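# Slide paper roll onto wooden holder post and release

## Task

Fit the paper roll over the wooden holder's upright post so that it sits down on the holder's base, then release the roll and move the gripper away from it.

## Robot and tools

Robot: two arms, left_arm and right_arm, each ending in a parallel two-finger gripper. The fingers extend along the gripper's own +z axis and close along its y axis. The reported end_effector_position is the spot between the finger pads, roughly 1 cm short of the fingertips.

Frame: one scene frame for both arms. Origin sits at table-top height halfway between the arms' nominal bases. +z points up, +x points away from the robot over the table, and left_arm is on the +y side (arm names do not match image left/right). Reported positions and orientations can be a few centimetres off, more when the arm is stretched far. Friction and gravity can leave a gripper a centimetre or more from its commanded pose in free air without any contact.

Row format (used by execute_actions and move): 16 plain numbers, always for both arms even if one stays still. First 8 are left_arm: x, y, z in metres, then orientation quaternion qw, qx, qy, qz (w first), then opening. Next 8 are the same for right_arm. Position and quaternion are an absolute target pose in the scene frame, not an offset. Opening runs from -1 (closed) to +1 (fully open, 0.094 m). To hold an arm still, repeat its whole pose and opening from the last result before it stopped; keep resending the same quaternion to hold orientation, since the reported one drifts.

execute_actions (argument actions, a list of at most one item; optional cameras list):
- Empty list: returns the current state and pictures.
- Action: {"rows": [...], "steps": n}, 1 to 15 rows, n up to 15 control steps of 1/30 s (default 15, minimum 5). One row per step; the last row repeats to fill. A target farther than 0.6 m from the arm's last reported position along any gripper axis makes the call refused, and nothing is sent.
- Wait: {"steps": n}, n up to 300, counted from the last result, including your reply time.
The result is read 5 steps before the action finishes; those remaining steps run afterwards. Pictures only come with an empty list or when cameras asks.

move (target, speed, blend, blocking, cameras): drives each gripper on a straight line toward the absolute pose(s) in target, one row or a list of up to 15 rows sharing a 10 s cap. speed is m/s, 0.002 to 0.5, default 0.25 (rotation up to twice that in rad/s); one value or one per target. blend, in metres, rounds corners of a list (default 0, stop at each). blocking=false returns about 0.5 s after start while motion continues. Paths do not avoid obstacles or the other arm; faster moves hit harder, lag more and can overshoot speed, especially with a nearly straight arm. Aiming beyond a contact presses harder. Keep paths away from an arm's own base, which can flip its shoulder posture. New openings in the first target are sent at the start; openings in later targets are applied after stopping there. The result adds a "move:" line: done, off_target, moving, held or fault, plus limits (paced means the pose was clipped; held means a check withheld steps). Done means within 10 mm and 2 degrees; it says nothing about contact.

wait (seconds 0 to 10, cameras): lets time run with no new command; returns early if a move ends. stop: brakes the running move; fingers keep moving. zoom_image (camera, region [x0, y0, x1, y1] pixels, at most 504 by 504): closer look at the latest picture of cam_high, cam_left_wrist or cam_right_wrist. finished_scene (scene: the current scene's number): ends and grades the scene; irreversible, so call it only after the roll sits on the base and the gripper has let go.

Controller: each step the commanded pose is clipped to within 100 mm and 20 degrees of the measured pose, then solved by damped inverse kinematics, favouring position. Very small moves may not start. After an action, an arm goes at most one more clipped step; send the rest yourself. Hand target in results is the pose currently being driven toward. A clearance check may hold commands bringing an arm near the other arm, but not gripper-to-gripper contact.

Gripping: grip_measured uses the opening scale; empty it reads up to ~1.6 mm wide. On a rigid part it reads up to ~3 mm (0.064) under the part's width, more for round or small parts. Commanding about 0.05 below first-touch reading (0.11+ for round items) gives full force, ~50-64 N per pad. Close gently on squashable items like a paper roll. Release by commanding an opening well above grip_measured.

Joint limits (rad): waist -2.618 to 3.054, shoulder 0 to 3.142, elbow 0 to 3.142 (straight at 2.901), wrist pitch and yaw ±1.571, wrist roll ±2.094. Joint torques include arm weight; joints 1-3 wrap at ±28 N m. Velocities "within noise" mean at rest.

Motor heat: holding loads, stretched arms or pushing at unreachable poses heats motors. MOTOR HOT appears at 75 °C; at 90 °C the arm folds and stops working; at 100 °C it collapses.

Cameras: cam_high (fixed, 672x504), cam_left_wrist and cam_right_wrist (672x504), with calibration given; wrist views may lag during motion.

Avoid: dropping the roll, releasing it while moving, knocking anything off the table, fast impacts, strong presses, arm-to-arm collisions, and faults or arm stops. Random brief tugs or pushes may disturb held or loose objects.

Each tool is called after "Call:" by a JSON object that holds its "method" and its "body", one argument or row to a line.

## Session

Call:
{"method": "execute_actions", "body": {
  "actions": [],
  "cameras": ["all"]
}}

Scene clock: 0.00 s of 4400.00 s.
left_arm: end_effector_position=(+0.3629, +0.4204, +0.1333) grip_measured=+1.000 end_effector_quat_wxyz=(+0.532, -0.221, +0.816, +0.055) | right_arm: end_effector_position=(+0.4447, -0.1811, +0.1836) grip_measured=+1.000 end_effector_quat_wxyz=(+0.228, -0.321, +0.854, +0.341)
Joint positions: left_arm=[0.482 1.157 0.419 0.293 0.121 -0.104 0.094] | right_arm=[0.031 2.183 2.08 -1.173 -0.805 -0.549 0.094]
Joint velocities: within noise
Joint torques (N m): no reading
Motor temperatures (°C): left_arm=[23 24 21 24 22 21 23] | right_arm=[23 23 23 22 22 23 24]
Heat: left arm: 24 °C; right arm: 24 °C.
Hand target: left_arm +0.3638, +0.4208, +0.1376; +0.536, -0.219, +0.813, +0.056 | right_arm +0.4442, -0.1793, +0.1925; +0.237, -0.325, +0.848, +0.345

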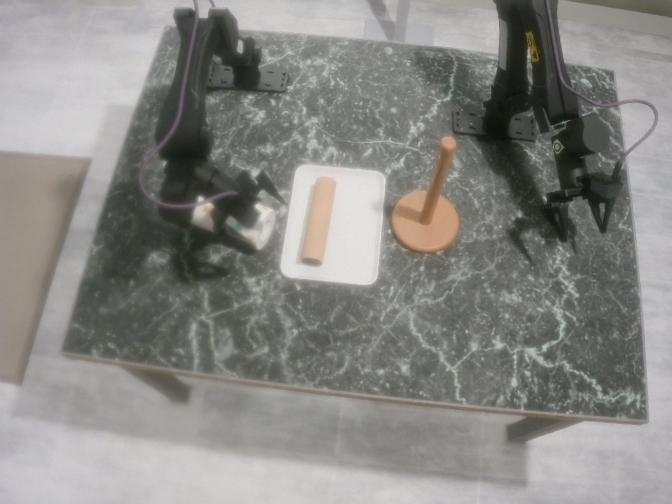

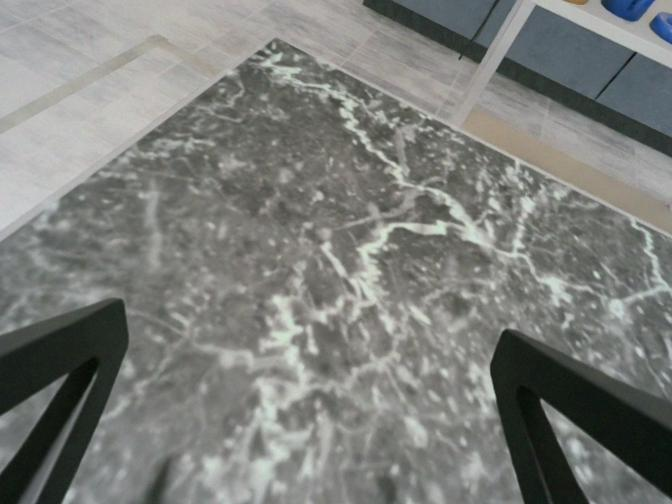

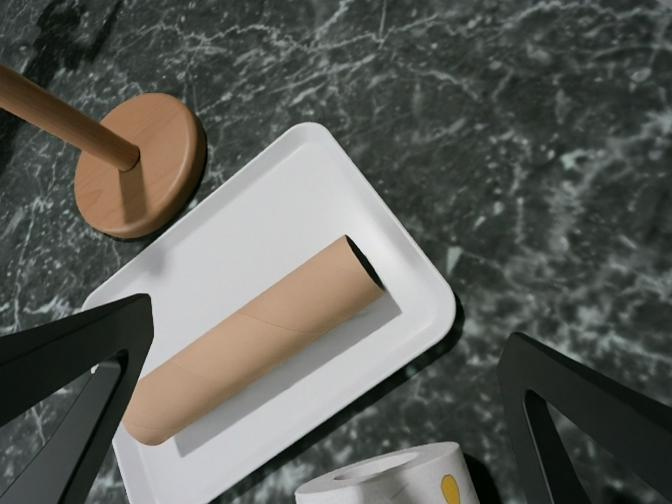

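Call:
{"method": "move", "body": {
  "target": [0.3638,0.4208,0.1376,0.536,-0.219,0.813,0.056,1,0.33,-0.26,0.3,0,0,1,0,1],
  "speed": 0.4
}}

Scene clock: 2.80 s of 4400.00 s.
left_arm: end_effector_position=(+0.3629, +0.4204, +0.1333) grip_measured=+1.000 end_effector_quat_wxyz=(+0.532, -0.221, +0.816, +0.055) | right_arm: end_effector_position=(+0.3377, -0.2585, +0.2956) grip_measured=+1.000 end_effector_quat_wxyz=(+0.187, -0.001, +0.981, +0.045)
Joint positions: left_arm=[0.482 1.157 0.419 0.293 0.121 -0.104 0.094] | right_arm=[0.172 1.78 2.172 -1.577 -0.02 0.186 0.094]
Joint velocities: within noise
Joint torques (N m): left_arm=[-0.01 -4.16 7.79 2.06 0.02 -0.02] | right_arm=[0.51 -11.34 4.37 0.87 0.15 0.1]
Motor temperatures (°C): left_arm=[23 24 21 25 22 21 23] | right_arm=[23 24 23 23 22 23 24]
Heat: left arm: 25 °C; right arm: 24 °C.
Hand target: left_arm +0.3638, +0.4208, +0.1376; +0.536, -0.219, +0.813, +0.056 | right_arm +0.3301, -0.2600, +0.2994; +0.189, +0.001, +0.981, +0.039
Off the commanded pose: left_arm 0.004 m, 1 deg | right_arm 0.009 m, 22 deg; orientation clipped.
joint sent to its limit (right arm) — joint 4 (wrist pitch), lower limit.
Kept back: nothing.
move: off_target (right_arm); limits=paced
camera_calibration:
cam_right_wrist: T_world_to_cam=[[0.141678, -0.987721, -0.0658345, -0.284568], [-0.982568, -0.148402, 0.111966, 0.284063], [-0.120361, 0.0488238, -0.991529, 0.450252], [0, 0, 0, 1]] pos_world=[0.373621, -0.260901, 0.395898]

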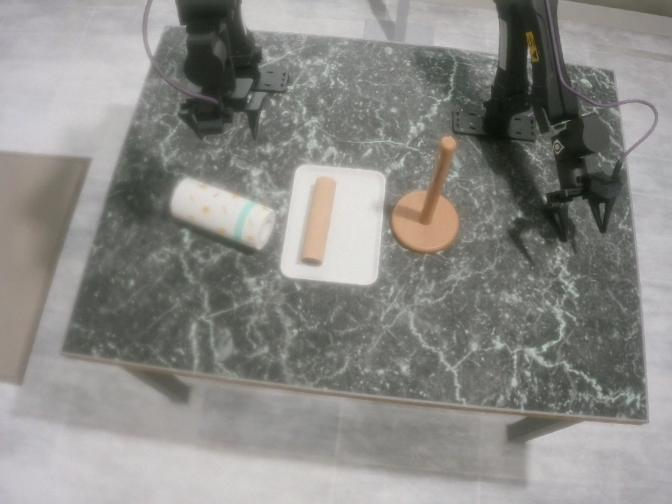

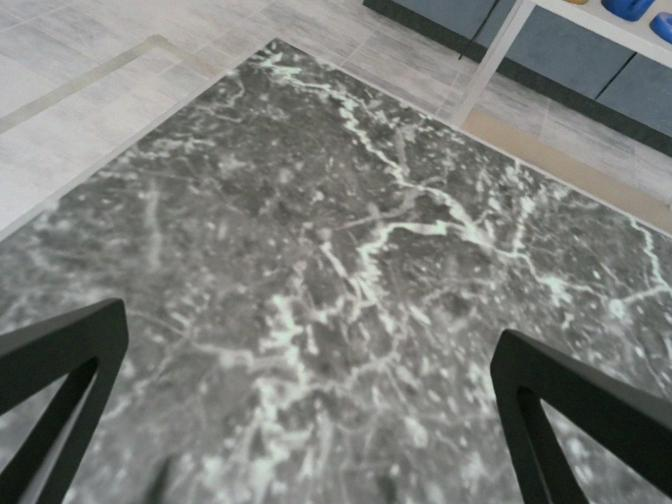

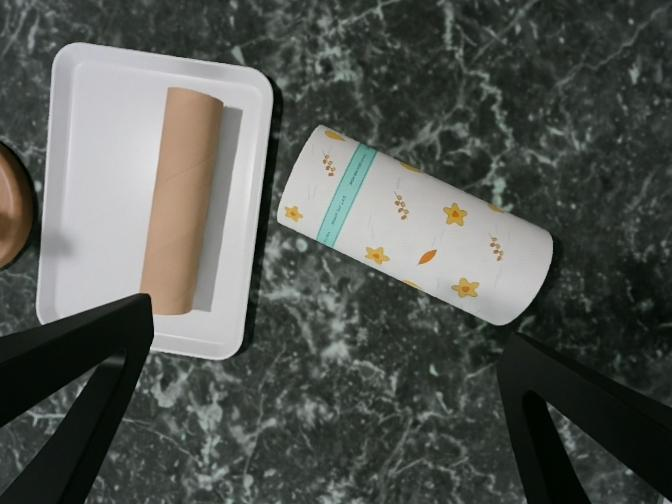

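Call:
{"method": "move", "body": {
  "target": [0.3638,0.4208,0.1376,0.536,-0.219,0.813,0.056,1,0.359,-0.305,0.15,0,-0.596,0.803,0,1],
  "speed": 0.5
}}

Scene clock: 6.80 s of 4400.00 s.
left_arm: end_effector_position=(+0.3629, +0.4204, +0.1333) grip_measured=+1.000 end_effector_quat_wxyz=(+0.532, -0.221, +0.816, +0.055) | right_arm: end_effector_position=(+0.3589, -0.3011, +0.1619) grip_measured=+1.000 end_effector_quat_wxyz=(+0.014, -0.595, +0.803, -0.005)
Joint positions: left_arm=[0.482 1.157 0.419 0.293 0.121 -0.104 0.094] | right_arm=[0.06 2.015 1.987 -1.514 -0.006 -1.203 0.094]
Joint velocities: within noise
Joint torques (N m): left_arm=[-0.08 -4.12 7.8 2.06 0.02 -0.03] | right_arm=[-0.55 -9.91 4.82 0.37 0.08 0.01]
Motor temperatures (°C): left_arm=[23 24 22 26 22 21 23] | right_arm=[23 25 23 23 22 23 24]
Heat: left arm: 26 °C; right arm: 25 °C.
Hand target: left_arm +0.3638, +0.4208, +0.1376; +0.536, -0.219, +0.813, +0.056 | right_arm +0.3588, -0.3049, +0.1503; +0.000, -0.596, +0.803, +0.000
Off the commanded pose: left_arm 0.004 m, 1 deg | right_arm 0.013 m, 2 deg.
Kept back: nothing.
move: off_target (right_arm)
camera_calibration:
cam_right_wrist: T_world_to_cam=[[0.985154, -0.171664, 0.00146812, -0.406296], [-0.152642, -0.872015, 0.46507, -0.259347], [-0.0785556, -0.45839, -0.885273, 0.137379], [0, 0, 0, 1]] pos_world=[0.371469, -0.232928, 0.242829]

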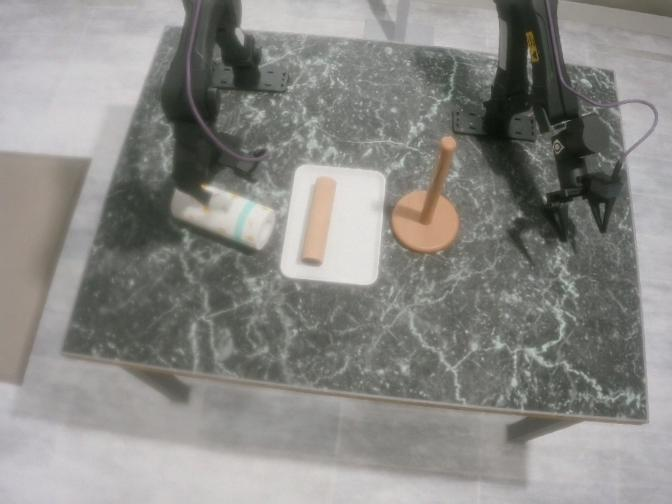

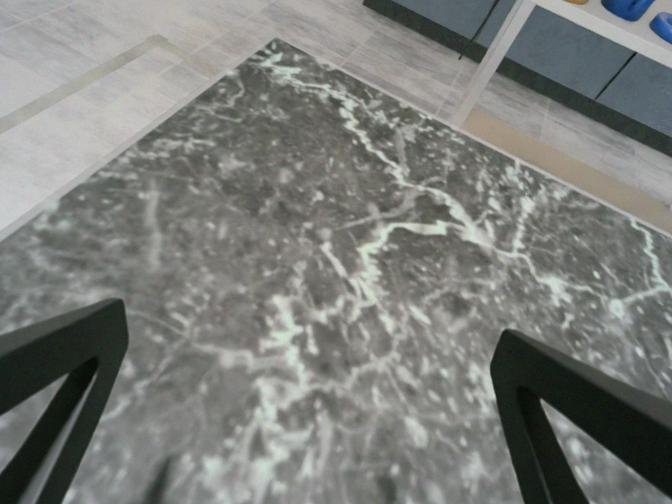

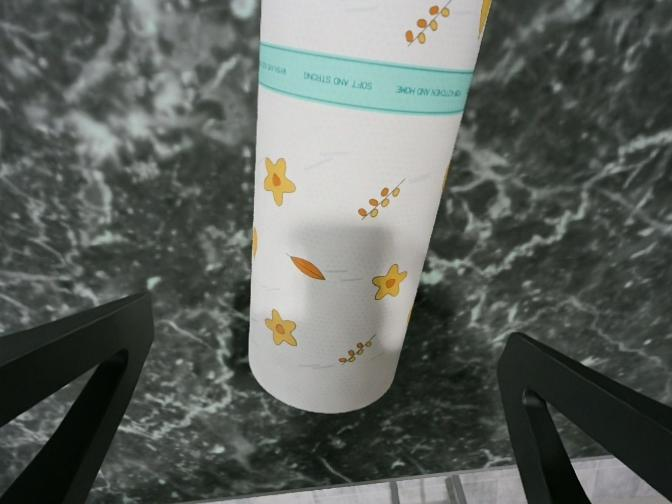

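Call:
{"method": "move", "body": {
  "target": [
    [0.3638,0.4208,0.1376,0.536,-0.219,0.813,0.056,1,0.364,-0.309,0.03,0,-0.596,0.803,0,1],
    [0.3638,0.4208,0.1376,0.536,-0.219,0.813,0.056,1,0.364,-0.309,0.03,0,-0.596,0.803,0,0.45]
  ],
  "speed": 0.2,
  "cameras": ["cam_right_wrist"]
}}

Scene clock: 9.00 s of 4400.00 s.
left_arm: end_effector_position=(+0.3629, +0.4204, +0.1333) grip_measured=+1.000 end_effector_quat_wxyz=(+0.532, -0.221, +0.816, +0.055) | right_arm: end_effector_position=(+0.3668, -0.3070, +0.0401) grip_measured=+0.674 end_effector_quat_wxyz=(+0.009, -0.596, +0.803, -0.007)
Joint positions: left_arm=[0.482 1.157 0.419 0.293 0.121 -0.104 0.094] | right_arm=[0.047 2.062 1.57 -1.055 0.002 -1.216 0.079]
Joint velocities: within noise
Joint torques (N m): left_arm=[-0.01 -4.16 7.82 2.05 0.02 -0.01] | right_arm=[-0.38 -10.45 5.37 0.32 -0.03 -0.04]
Motor temperatures (°C): left_arm=[23 24 22 26 22 21 23] | right_arm=[23 25 23 23 22 23 24]
Heat: left arm: 26 °C; right arm: 25 °C.
Hand target: left_arm +0.3638, +0.4208, +0.1376; +0.536, -0.219, +0.813, +0.056 | right_arm +0.3638, -0.3090, +0.0302; +0.000, -0.596, +0.803, +0.000
Off the commanded pose: left_arm 0.004 m, 1 deg | right_arm 0.011 m, 1 deg.
Kept back: nothing.
move: off_target (right_arm)
camera_calibration:
cam_right_wrist: T_world_to_cam=[[0.985246, -0.171135, -0.00199855, -0.414683], [-0.149779, -0.867826, 0.473755, -0.206729], [-0.0828105, -0.466466, -0.880654, 0.0263346], [0, 0, 0, 1]] pos_world=[0.379782, -0.238088, 0.120302]
Images, in order (width x height): cam_right_wrist 672x504.

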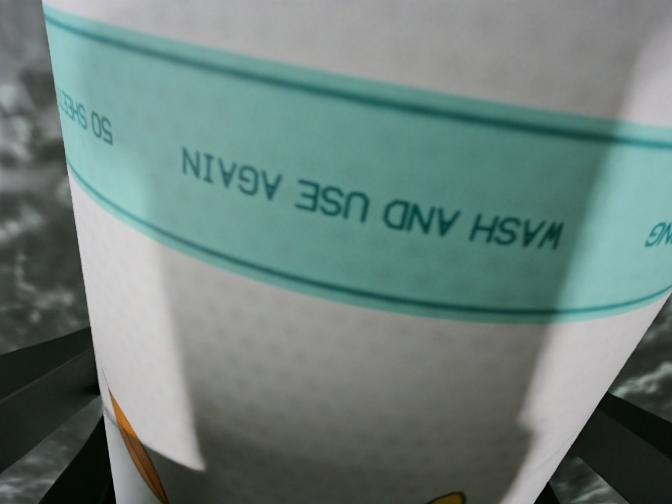

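Call:
{"method": "move", "body": {
  "target": [
    [0.3638,0.4208,0.1376,0.536,-0.219,0.813,0.056,1,0.34,-0.24,0.15,0.15,-0.61,0.775,0.075,0.4],
    [0.3638,0.4208,0.1376,0.536,-0.219,0.813,0.056,1,0.29,0.03,0.45,0.636,-0.310,0.636,0.310,0.4],
    [0.3638,0.4208,0.1376,0.536,-0.219,0.813,0.056,1,0.328,0.126,0.45,0.636,-0.310,0.636,0.310,0.4]
  ],
  "speed": [0.3,0.4,0.25],
  "blend": [0.05,0.03,0]
}}

Scene clock: 12.57 s of 4400.00 s.
left_arm: end_effector_position=(+0.3629, +0.4204, +0.1333) grip_measured=+1.000 end_effector_quat_wxyz=(+0.532, -0.221, +0.816, +0.055) | right_arm: end_effector_position=(+0.3254, +0.1225, +0.4400) grip_measured=+0.690 end_effector_quat_wxyz=(+0.627, -0.318, +0.641, +0.307)
Joint positions: left_arm=[0.482 1.157 0.419 0.293 0.121 -0.104 0.094] | right_arm=[0.893 1.816 1.863 -0.072 -0.01 -0.006 0.079]
Joint velocities: within noise
Joint torques (N m): left_arm=[0.01 -4.21 7.79 2.04 0.02 -0.02] | right_arm=[0.32 -9.47 11.52 2.01 0.13 0.09]
Motor temperatures (°C): left_arm=[23 24 22 27 22 21 23] | right_arm=[23 25 23 23 22 23 24]
Heat: left arm: 27 °C; right arm: 25 °C.
Hand target: left_arm +0.3638, +0.4208, +0.1376; +0.536, -0.219, +0.813, +0.056 | right_arm +0.3276, +0.1254, +0.4499; +0.636, -0.310, +0.635, +0.310
Off the commanded pose: left_arm 0.004 m, 1 deg | right_arm 0.011 m, 2 deg.
Kept back: nothing.
move: off_target (right_arm)
camera_calibration:
cam_right_wrist: T_world_to_cam=[[0.803628, -0.581435, 0.126944, -0.24697], [-0.204793, -0.470452, -0.858332, 0.525739], [0.558785, 0.663783, -0.497143, 0.0594576], [0, 0, 0, 1]] pos_world=[0.272916, 0.0642714, 0.512169]

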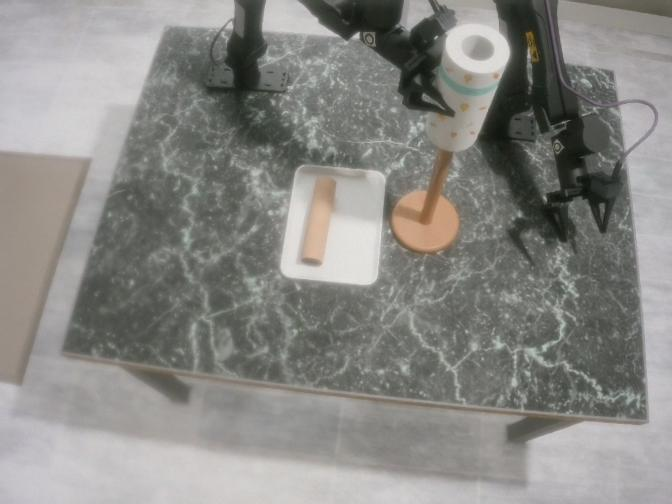

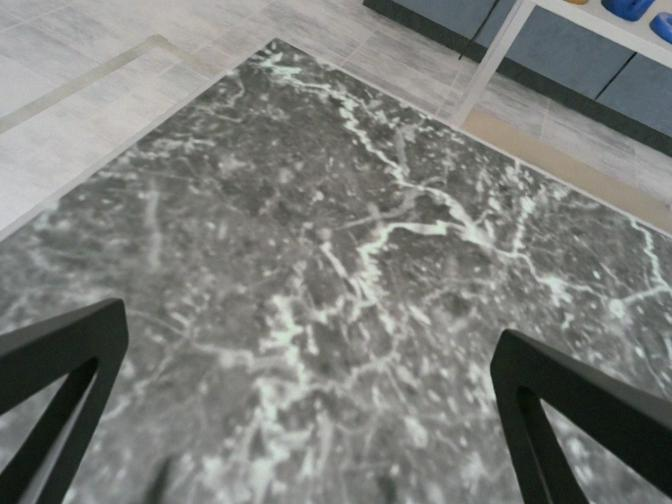

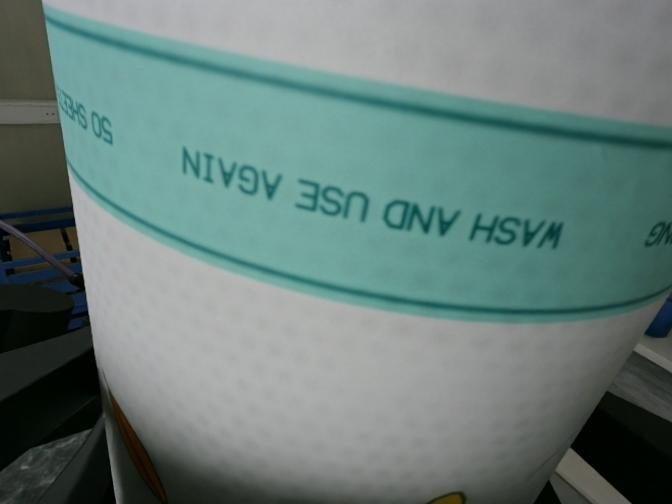

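Call:
{"method": "zoom_image", "body": {
  "camera": "cam_high",
  "region": [370, 10, 540, 265]
}}

Scaled by 1.976 from the camera's 672x504 image, which has a finer 960x720 frame.

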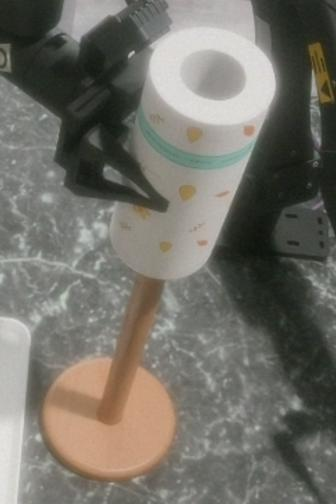

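Call:
{"method": "move", "body": {
  "target": [0.3638,0.4208,0.1376,0.536,-0.219,0.813,0.056,1,0.316,0.128,0.42,0.641,-0.298,0.633,0.316,0.4],
  "speed": 0.15,
  "cameras": ["cam_high"]
}}

Call:
{"method": "zoom_image", "body": {
  "camera": "cam_high",
  "region": [370, 10, 540, 265]
}}

Scene clock: 15.50 s of 4400.00 s.
left_arm: end_effector_position=(+0.3629, +0.4204, +0.1333) grip_measured=+1.000 end_effector_quat_wxyz=(+0.532, -0.221, +0.816, +0.055) | right_arm: end_effector_position=(+0.3255, +0.1327, +0.3984) grip_measured=+0.690 end_effector_quat_wxyz=(+0.625, -0.309, +0.650, +0.302)
Joint positions: left_arm=[0.482 1.157 0.419 0.293 0.121 -0.104 0.094] | right_arm=[0.917 1.816 1.705 0.075 0.036 0.008 0.079]
Joint velocities: within noise
Joint torques (N m): left_arm=[-0.02 -4.18 7.77 2.04 0.03 -0.02] | right_arm=[0.8 -14.71 6.75 2.3 0.05 0.13]
Motor temperatures (°C): left_arm=[23 24 22 27 22 21 23] | right_arm=[23 25 24 24 22 23 25]
Heat: left arm: 27 °C; right arm: 25 °C.
Hand target: left_arm +0.3638, +0.4208, +0.1376; +0.536, -0.219, +0.813, +0.056 | right_arm +0.3161, +0.1279, +0.4199; +0.641, -0.298, +0.633, +0.316
Off the commanded pose: left_arm 0.004 m, 1 deg | right_arm 0.024 m, 3 deg.
Kept back: nothing.
move: off_target (right_arm)
Images, in order (width x height): cam_high 672x504.

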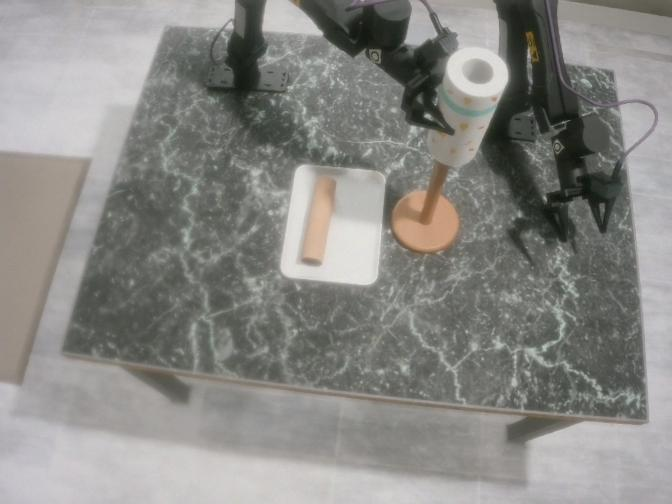

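Scaled by 1.976 from the camera's 672x504 image, which has a finer 960x720 frame.

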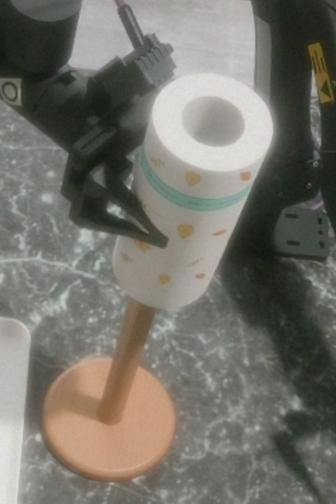

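Call:
{"method": "move", "body": {
  "target": [0.3638,0.4208,0.1376,0.536,-0.219,0.813,0.056,1,0.301,0.117,0.444,0.655,-0.300,0.616,0.319,0.4],
  "speed": 0.15,
  "cameras": ["cam_high"]
}}

Call:
{"method": "zoom_image", "body": {
  "camera": "cam_high",
  "region": [370, 10, 540, 265]
}}

Scene clock: 16.87 s of 4400.00 s.
left_arm: end_effector_position=(+0.3629, +0.4204, +0.1333) grip_measured=+1.000 end_effector_quat_wxyz=(+0.532, -0.221, +0.816, +0.055) | right_arm: end_effector_position=(+0.3120, +0.1267, +0.4214) grip_measured=+0.690 end_effector_quat_wxyz=(+0.639, -0.306, +0.634, +0.310)
Joint positions: left_arm=[0.482 1.157 0.419 0.293 0.121 -0.104 0.094] | right_arm=[0.932 1.771 1.697 0.083 0.043 0.001 0.079]
Joint velocities: within noise
Joint torques (N m): left_arm=[-0.06 -4.16 7.76 2.07 0.01 -0.01] | right_arm=[0.47 -15.34 6.32 2.17 0.04 -0.02]
Motor temperatures (°C): left_arm=[23 24 23 27 22 21 23] | right_arm=[23 26 24 24 22 23 25]
Heat: left arm: 27 °C; right arm: 26 °C.
Hand target: left_arm +0.3638, +0.4208, +0.1376; +0.536, -0.219, +0.813, +0.056 | right_arm +0.3014, +0.1174, +0.4437; +0.655, -0.300, +0.616, +0.319
Off the commanded pose: left_arm 0.004 m, 1 deg | right_arm 0.027 m, 3 deg.
Kept back: nothing.
move: off_target (right_arm)
Images, in order (width x height): cam_high 672x504.

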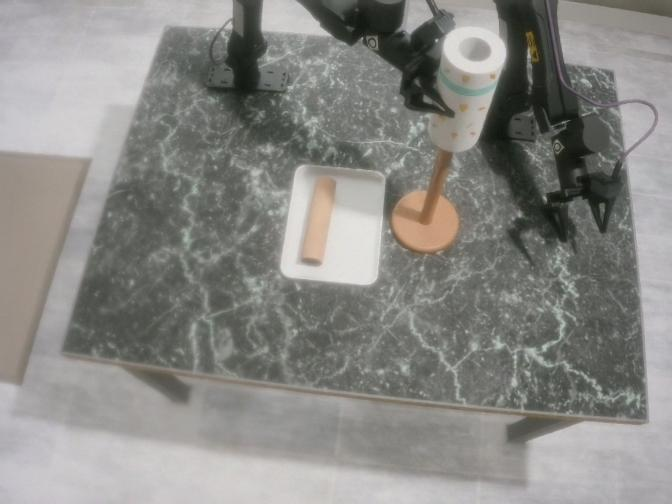

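Scaled by 1.976 from the camera's 672x504 image, which has a finer 960x720 frame.

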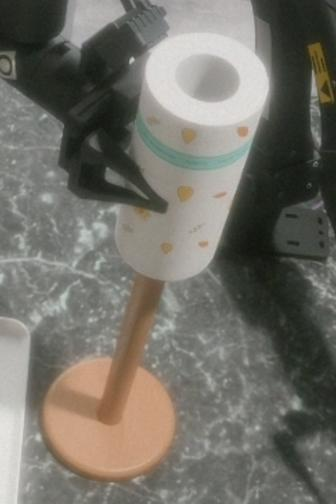

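Call:
{"method": "move", "body": {
  "target": [
    [0.3638,0.4208,0.1376,0.536,-0.219,0.813,0.056,1,0.301,0.114,0.40,0.655,-0.300,0.616,0.319,0.4],
    [0.3638,0.4208,0.1376,0.536,-0.219,0.813,0.056,1,0.304,0.116,0.33,0.655,-0.300,0.616,0.319,0.4]
  ],
  "speed": 0.12,
  "blend": 0.01,
  "cameras": ["cam_high","cam_right_wrist"]
}}

Call:
{"method": "zoom_image", "body": {
  "camera": "cam_high",
  "region": [370, 10, 540, 265]
}}

Scene clock: 18.60 s of 4400.00 s.
left_arm: end_effector_position=(+0.3629, +0.4204, +0.1333) grip_measured=+1.000 end_effector_quat_wxyz=(+0.532, -0.221, +0.816, +0.055) | right_arm: end_effector_position=(+0.2956, +0.1045, +0.4009) grip_measured=+0.691 end_effector_quat_wxyz=(+0.718, -0.262, +0.542, +0.349)
Joint positions: left_arm=[0.482 1.157 0.419 0.293 0.121 -0.104 0.094] | right_arm=[0.932 1.706 1.275 0.709 0.041 -0.009 0.079]
Joint velocities: within noise
Joint torques (N m): left_arm=[0.03 -4.12 7.79 2.05 0.02 -0.02] | right_arm=[-0.06 -8.17 3.43 0.09 -0.06 0.08]
Motor temperatures (°C): left_arm=[23 24 23 27 22 21 23] | right_arm=[23 26 24 25 22 23 25]
Heat: left arm: 27 °C; right arm: 26 °C.
Hand target: left_arm +0.3638, +0.4208, +0.1376; +0.536, -0.219, +0.813, +0.056 | right_arm +0.3017, +0.1129, +0.3314; +0.657, -0.299, +0.614, +0.320
Off the commanded pose: left_arm 0.004 m, 1 deg | right_arm 0.072 m, 12 deg.
Kept back: nothing.
move: off_target (right_arm)
camera_calibration:
cam_right_wrist: T_world_to_cam=[[0.774028, -0.621444, 0.121193, -0.213233], [-0.0440849, -0.243844, -0.968812, 0.450685], [0.631615, 0.744545, -0.216139, -0.0739404], [0, 0, 0, 1]] pos_world=[0.231618, 0.0324368, 0.44649]
Images, in order (width x height): cam_high 672x504, cam_right_wrist 672x504.

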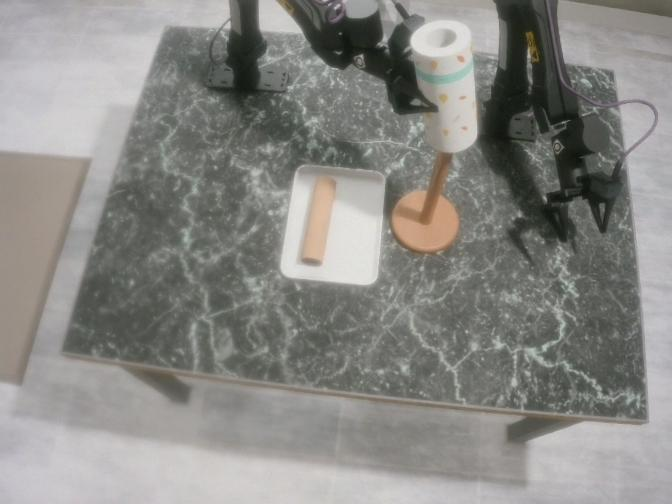

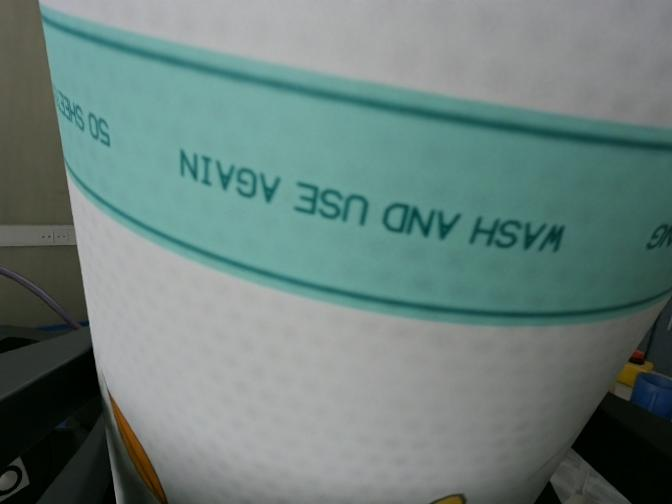

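Scaled by 1.976 from the camera's 672x504 image, which has a finer 960x720 frame.

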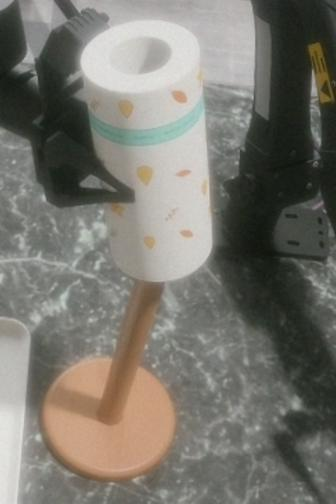

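Call:
{"method": "move", "body": {
  "target": [
    [0.3638,0.4208,0.1376,0.536,-0.219,0.813,0.056,1,0.304,0.116,0.45,0.655,-0.300,0.616,0.319,0.4],
    [0.3638,0.4208,0.1376,0.536,-0.219,0.813,0.056,1,0.306,0.117,0.435,0.650,-0.302,0.622,0.317,0.4]
  ],
  "speed": 0.15,
  "cameras": ["cam_high"]
}}

Call:
{"method": "zoom_image", "body": {
  "camera": "cam_high",
  "region": [400, 20, 520, 200]
}}

Scene clock: 21.30 s of 4400.00 s.
left_arm: end_effector_position=(+0.3629, +0.4204, +0.1333) grip_measured=+1.000 end_effector_quat_wxyz=(+0.532, -0.221, +0.816, +0.055) | right_arm: end_effector_position=(+0.3020, +0.1136, +0.4384) grip_measured=+0.691 end_effector_quat_wxyz=(+0.652, -0.303, +0.620, +0.315)
Joint positions: left_arm=[0.482 1.157 0.419 0.293 0.121 -0.104 0.094] | right_arm=[0.932 1.712 1.657 0.104 0.041 -0.007 0.079]
Joint velocities: within noise
Joint torques (N m): left_arm=[-0.06 -4.14 7.79 2.05 0.03 -0.01] | right_arm=[-0.29 -8.81 8.7 1.98 -0.06 0.11]
Motor temperatures (°C): left_arm=[23 24 23 27 22 21 23] | right_arm=[23 26 24 25 22 23 25]
Heat: left arm: 27 °C; right arm: 26 °C.
Hand target: left_arm +0.3638, +0.4208, +0.1376; +0.536, -0.219, +0.813, +0.056 | right_arm +0.3059, +0.1169, +0.4347; +0.650, -0.302, +0.622, +0.317
Off the commanded pose: left_arm 0.004 m, 1 deg | right_arm 0.006 m, 0 deg.
Kept back: nothing.
move: done
Images, in order (width x height): cam_high 672x504.

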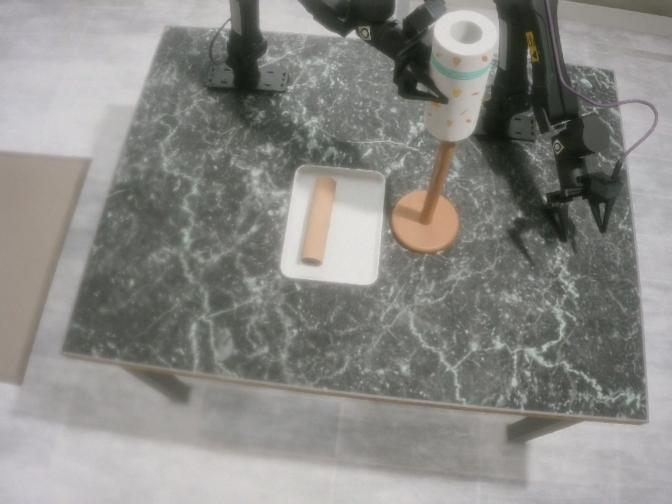

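Scaled by 2.800 from the camera's 672x504 image, which has a finer 960x720 frame.

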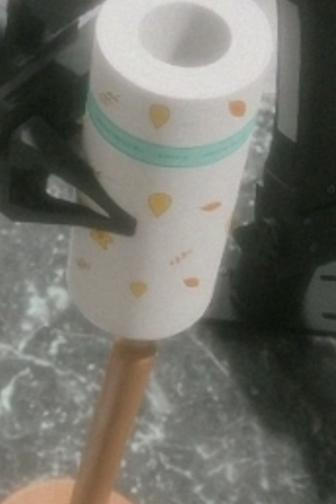

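Call:
{"method": "move", "body": {
  "target": [
    [0.3638,0.4208,0.1376,0.536,-0.219,0.813,0.056,1,0.315,0.1215,0.415,0.650,-0.302,0.622,0.317,0.4]
  ],
  "speed": 0.12,
  "cameras": ["cam_high"]
}}

Call:
{"method": "zoom_image", "body": {
  "camera": "cam_high",
  "region": [400, 20, 520, 200]
}}

Scene clock: 22.73 s of 4400.00 s.
left_arm: end_effector_position=(+0.3629, +0.4204, +0.1333) grip_measured=+1.000 end_effector_quat_wxyz=(+0.532, -0.221, +0.816, +0.055) | right_arm: end_effector_position=(+0.3102, +0.1180, +0.4240) grip_measured=+0.691 end_effector_quat_wxyz=(+0.652, -0.302, +0.621, +0.313)
Joint positions: left_arm=[0.482 1.157 0.419 0.293 0.121 -0.104 0.094] | right_arm=[0.924 1.736 1.629 0.154 0.037 -0.006 0.079]
Joint velocities: within noise
Joint torques (N m): left_arm=[-0.02 -4.18 7.75 2.05 0.03 -0.03] | right_arm=[-0.53 -9.05 6.65 2.21 -0.16 0.11]
Motor temperatures (°C): left_arm=[23 24 23 28 22 21 23] | right_arm=[23 26 24 25 22 23 25]
Heat: left arm: 28 °C; right arm: 26 °C.
Hand target: left_arm +0.3638, +0.4208, +0.1376; +0.536, -0.219, +0.813, +0.056 | right_arm +0.3149, +0.1212, +0.4149; +0.650, -0.302, +0.622, +0.317
Off the commanded pose: left_arm 0.004 m, 1 deg | right_arm 0.011 m, 1 deg.
Kept back: nothing.
move: off_target (right_arm)
Images, in order (width x height): cam_high 672x504.

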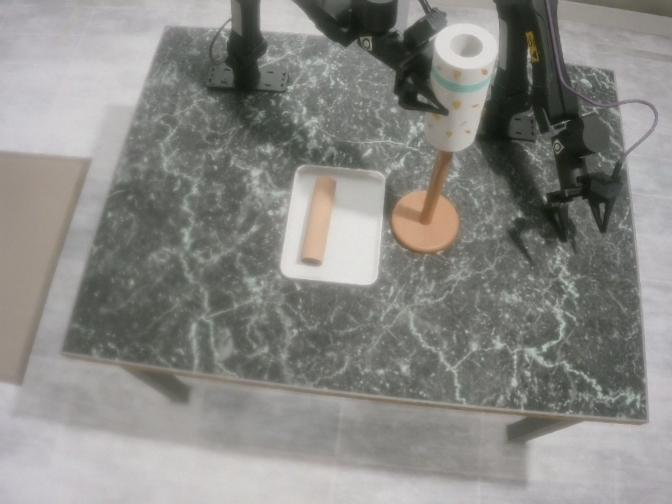

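Scaled by 2.800 from the camera's 672x504 image, which has a finer 960x720 frame.

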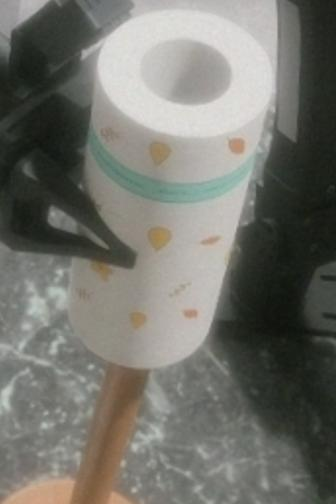

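Call:
{"method": "move", "body": {
  "target": [0.3638,0.4208,0.1376,0.536,-0.219,0.813,0.056,1,0.314,0.1215,0.37,0.650,-0.302,0.622,0.317,0.4],
  "speed": 0.08,
  "cameras": ["cam_high"]
}}

Call:
{"method": "zoom_image", "body": {
  "camera": "cam_high",
  "region": [400, 20, 520, 200]
}}

Scene clock: 23.87 s of 4400.00 s.
left_arm: end_effector_position=(+0.3629, +0.4204, +0.1333) grip_measured=+1.000 end_effector_quat_wxyz=(+0.532, -0.221, +0.816, +0.055) | right_arm: end_effector_position=(+0.3132, +0.1182, +0.3767) grip_measured=+0.691 end_effector_quat_wxyz=(+0.650, -0.302, +0.624, +0.311)
Joint positions: left_arm=[0.482 1.157 0.419 0.293 0.121 -0.104 0.094] | right_arm=[0.92 1.736 1.448 0.327 0.036 -0.007 0.079]
Joint velocities: within noise
Joint torques (N m): left_arm=[0.01 -4.21 7.76 2.07 0.04 -0.03] | right_arm=[-0.12 -9.59 6.46 2.26 -0.13 0.09]
Motor temperatures (°C): left_arm=[23 24 23 28 22 21 23] | right_arm=[23 26 24 25 22 23 25]
Heat: left arm: 28 °C; right arm: 26 °C.
Hand target: left_arm +0.3638, +0.4208, +0.1376; +0.536, -0.219, +0.813, +0.056 | right_arm +0.3139, +0.1214, +0.3700; +0.649, -0.302, +0.622, +0.317
Off the commanded pose: left_arm 0.004 m, 1 deg | right_arm 0.007 m, 1 deg.
Kept back: nothing.
move: done
Images, in order (width x height): cam_high 672x504.

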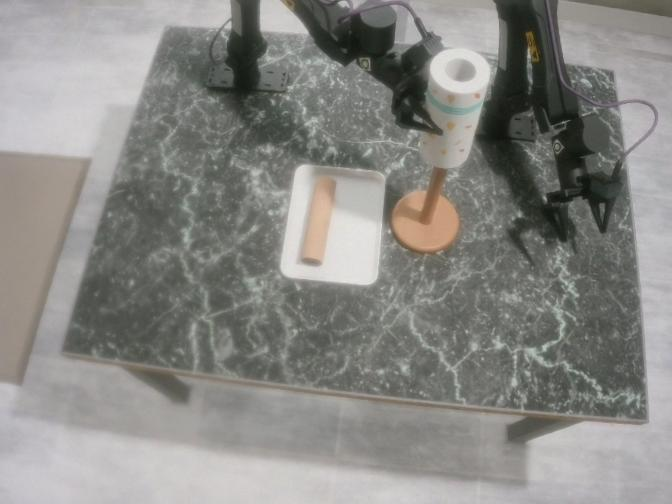

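Scaled by 2.800 from the camera's 672x504 image, which has a finer 960x720 frame.

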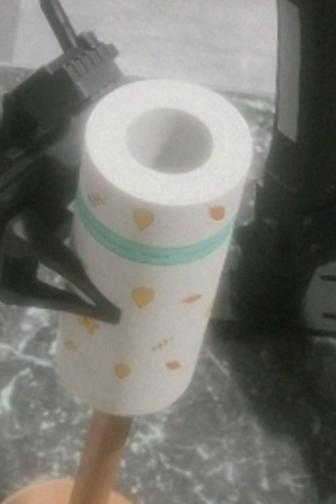

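Call:
{"method": "move", "body": {
  "target": [0.3638,0.4208,0.1376,0.536,-0.219,0.813,0.056,1,0.314,0.1225,0.165,0.644,-0.302,0.629,0.314,0.4],
  "speed": 0.13,
  "cameras": ["cam_high"]
}}

Call:
{"method": "zoom_image", "body": {
  "camera": "cam_high",
  "region": [370, 60, 520, 270]
}}

Scene clock: 26.23 s of 4400.00 s.
left_arm: end_effector_position=(+0.3629, +0.4204, +0.1333) grip_measured=+1.000 end_effector_quat_wxyz=(+0.532, -0.221, +0.816, +0.055) | right_arm: end_effector_position=(+0.3162, +0.1223, +0.1724) grip_measured=+0.691 end_effector_quat_wxyz=(+0.644, -0.304, +0.630, +0.309)
Joint positions: left_arm=[0.482 1.157 0.419 0.293 0.121 -0.104 0.094] | right_arm=[0.92 2.072 1.019 1.074 0.036 -0.002 0.079]
Joint velocities: within noise
Joint torques (N m): left_arm=[-0.02 -4.14 7.76 2.06 0.04 -0.02] | right_arm=[0.25 -10.32 5.11 2.34 -0.03 0.11]
Motor temperatures (°C): left_arm=[23 24 23 28 22 21 23] | right_arm=[23 26 24 26 22 23 25]
Heat: left arm: 28 °C; right arm: 26 °C.
Hand target: left_arm +0.3638, +0.4208, +0.1376; +0.536, -0.219, +0.813, +0.056 | right_arm +0.3139, +0.1224, +0.1651; +0.644, -0.302, +0.629, +0.314
Off the commanded pose: left_arm 0.004 m, 1 deg | right_arm 0.008 m, 1 deg.
Kept back: nothing.
move: done
Images, in order (width x height): cam_high 672x504.

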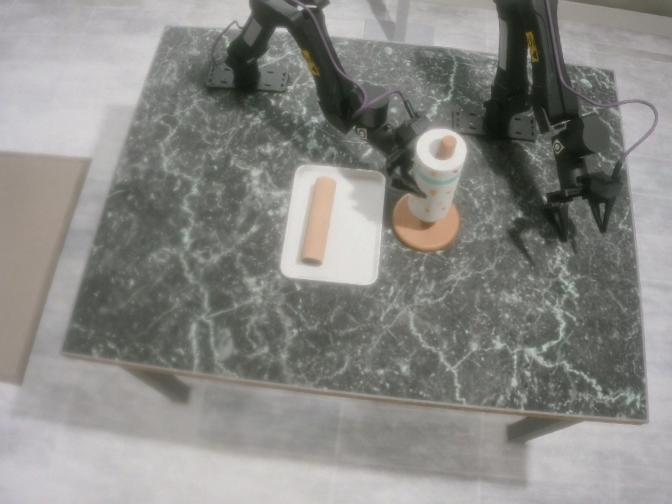

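Scaled by 2.400 from the camera's 672x504 image, which has a finer 960x720 frame.

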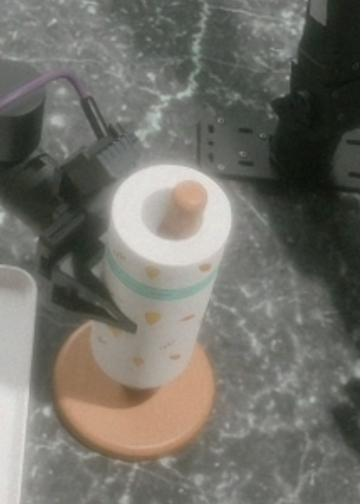

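Call:
{"method": "move", "body": {
  "target": [0.3638,0.4208,0.1376,0.536,-0.219,0.813,0.056,1,0.312,0.126,0.115,0.644,-0.302,0.629,0.314,0.4],
  "speed": 0.07,
  "cameras": ["cam_high"]
}}

Call:
{"method": "zoom_image", "body": {
  "camera": "cam_high",
  "region": [370, 60, 520, 270]
}}

Scene clock: 27.67 s of 4400.00 s.
left_arm: end_effector_position=(+0.3629, +0.4204, +0.1333) grip_measured=+1.000 end_effector_quat_wxyz=(+0.532, -0.221, +0.816, +0.055) | right_arm: end_effector_position=(+0.3158, +0.1256, +0.1262) grip_measured=+0.691 end_effector_quat_wxyz=(+0.647, -0.303, +0.626, +0.312)
Joint positions: left_arm=[0.482 1.157 0.419 0.293 0.121 -0.104 0.094] | right_arm=[0.924 2.23 1.013 1.25 0.037 -0.002 0.079]
Joint velocities: within noise
Joint torques (N m): left_arm=[0.03 -4.14 7.76 2.04 0.03 0] | right_arm=[0.59 -10.39 4.55 2.25 0.08 0.09]
Motor temperatures (°C): left_arm=[23 24 23 28 22 21 23] | right_arm=[23 26 24 26 22 23 25]
Heat: left arm: 28 °C; right arm: 26 °C.
Hand target: left_arm +0.3638, +0.4208, +0.1376; +0.536, -0.219, +0.813, +0.056 | right_arm +0.3120, +0.1258, +0.1150; +0.644, -0.302, +0.629, +0.314
Off the commanded pose: left_arm 0.004 m, 1 deg | right_arm 0.012 m, 1 deg.
Kept back: nothing.
move: off_target (right_arm)
Images, in order (width x height): cam_high 672x504.

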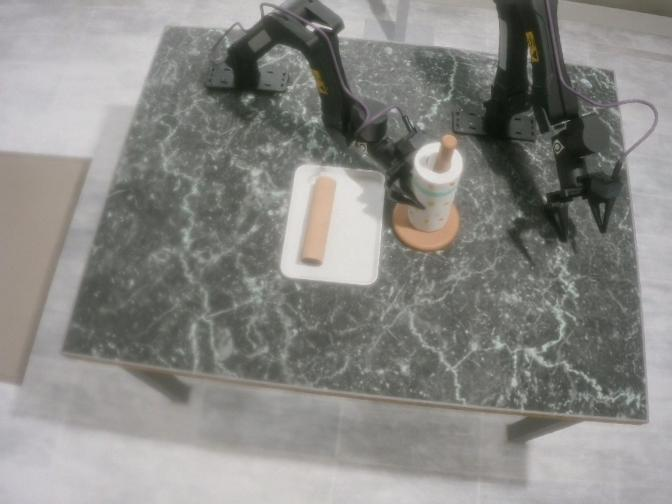

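Scaled by 2.400 from the camera's 672x504 image, which has a finer 960x720 frame.

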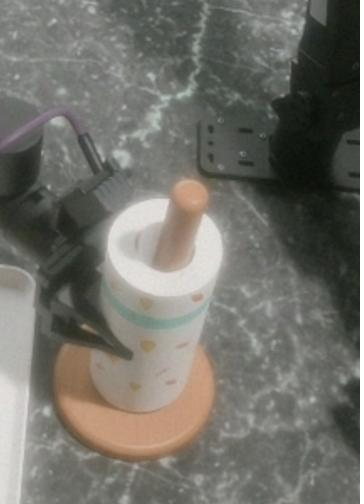

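Call:
{"method": "move", "body": {
  "target": [0.3638,0.4208,0.1376,0.536,-0.219,0.813,0.056,1,0.310,0.127,0.098,0.644,-0.302,0.629,0.314,0.4],
  "speed": 0.05,
  "cameras": ["cam_high"]
}}

Call:
{"method": "zoom_image", "body": {
  "camera": "cam_high",
  "region": [370, 60, 520, 270]
}}

Scene clock: 28.63 s of 4400.00 s.
left_arm: end_effector_position=(+0.3629, +0.4204, +0.1333) grip_measured=+1.000 end_effector_quat_wxyz=(+0.532, -0.221, +0.816, +0.055) | right_arm: end_effector_position=(+0.3152, +0.1251, +0.1223) grip_measured=+0.691 end_effector_quat_wxyz=(+0.659, -0.295, +0.615, +0.318)
Joint positions: left_arm=[0.482 1.157 0.419 0.293 0.121 -0.104 0.094] | right_arm=[0.926 2.274 1.013 1.332 0.041 -0.001 0.079]
Joint velocities: within noise
Joint torques (N m): left_arm=[0.01 -4.16 7.82 2.06 0.03 -0.03] | right_arm=[0.88 -9.44 4.34 1.92 0.1 0.08]
Motor temperatures (°C): left_arm=[23 24 23 28 22 21 23] | right_arm=[23 26 24 26 22 23 25]
Heat: left arm: 28 °C; right arm: 26 °C.
Hand target: left_arm +0.3638, +0.4208, +0.1376; +0.536, -0.219, +0.813, +0.056 | right_arm +0.3096, +0.1262, +0.0982; +0.644, -0.302, +0.629, +0.314
Off the commanded pose: left_arm 0.004 m, 1 deg | right_arm 0.025 m, 3 deg.
Kept back: nothing.
move: off_target (right_arm)
Images, in order (width x height): cam_high 672x504.

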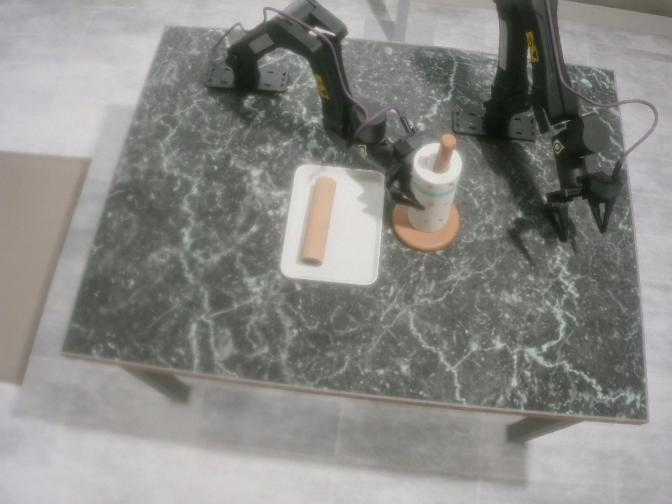

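Scaled by 2.400 from the camera's 672x504 image, which has a finer 960x720 frame.

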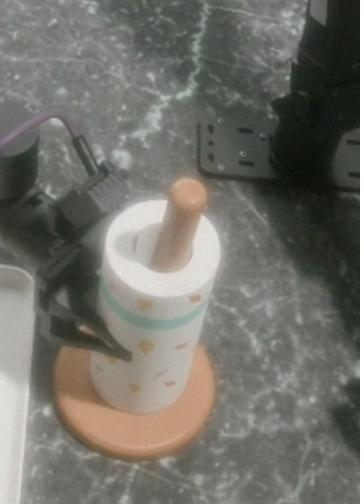

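Call:
{"method": "move", "body": {
  "target": [
    [0.3638,0.4208,0.1376,0.536,-0.219,0.813,0.056,1,0.313,0.126,0.117,0.65,-0.30,0.624,0.315,0.55],
    [0.3638,0.4208,0.1376,0.536,-0.219,0.813,0.056,1,0.313,0.126,0.12,0.65,-0.30,0.624,0.315,1],
    [0.3638,0.4208,0.1376,0.536,-0.219,0.813,0.056,1,0.24,0.033,0.13,0.65,-0.30,0.624,0.315,1]
  ],
  "speed": [0.1,0.1,0.2],
  "cameras": ["cam_high"]
}}

Call:
{"method": "zoom_image", "body": {
  "camera": "cam_high",
  "region": [370, 60, 520, 270]
}}

Scene clock: 32.00 s of 4400.00 s.
left_arm: end_effector_position=(+0.3629, +0.4204, +0.1333) grip_measured=+1.000 end_effector_quat_wxyz=(+0.532, -0.221, +0.816, +0.055) | right_arm: end_effector_position=(+0.2434, +0.0353, +0.1158) grip_measured=+0.998 end_effector_quat_wxyz=(+0.639, -0.308, +0.633, +0.310)
Joint positions: left_arm=[0.482 1.157 0.419 0.293 0.121 -0.104 0.094] | right_arm=[0.939 2.027 0.5 1.536 0.048 -0.002 0.094]
Joint velocities: within noise
Joint torques (N m): left_arm=[0.03 -4.15 7.79 2.06 0.03 -0.02] | right_arm=[0.66 -12.56 2.48 2.04 0.12 0.06]
Motor temperatures (°C): left_arm=[23 24 23 28 22 21 23] | right_arm=[23 26 24 26 22 23 25]
Heat: left arm: 28 °C; right arm: 26 °C.
Hand target: left_arm +0.3638, +0.4208, +0.1376; +0.536, -0.219, +0.813, +0.056 | right_arm +0.2402, +0.0332, +0.1297; +0.650, -0.300, +0.624, +0.315
Off the commanded pose: left_arm 0.004 m, 1 deg | right_arm 0.015 m, 2 deg.
Kept back: nothing.
move: off_target (right_arm)
Images, in order (width x height): cam_high 672x504.

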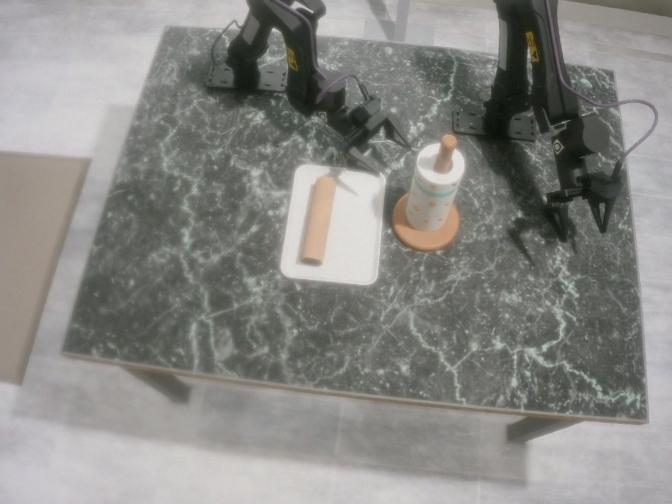

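Scaled by 2.400 from the camera's 672x504 image, which has a finer 960x720 frame.

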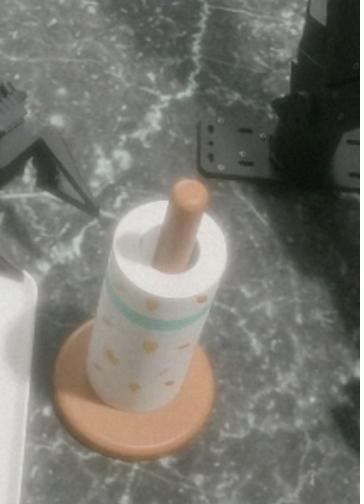

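Released, resting on the base.

Call:
{"method": "finished_scene", "body": {
  "scene": 1
}}

The scene is finished: the task was done.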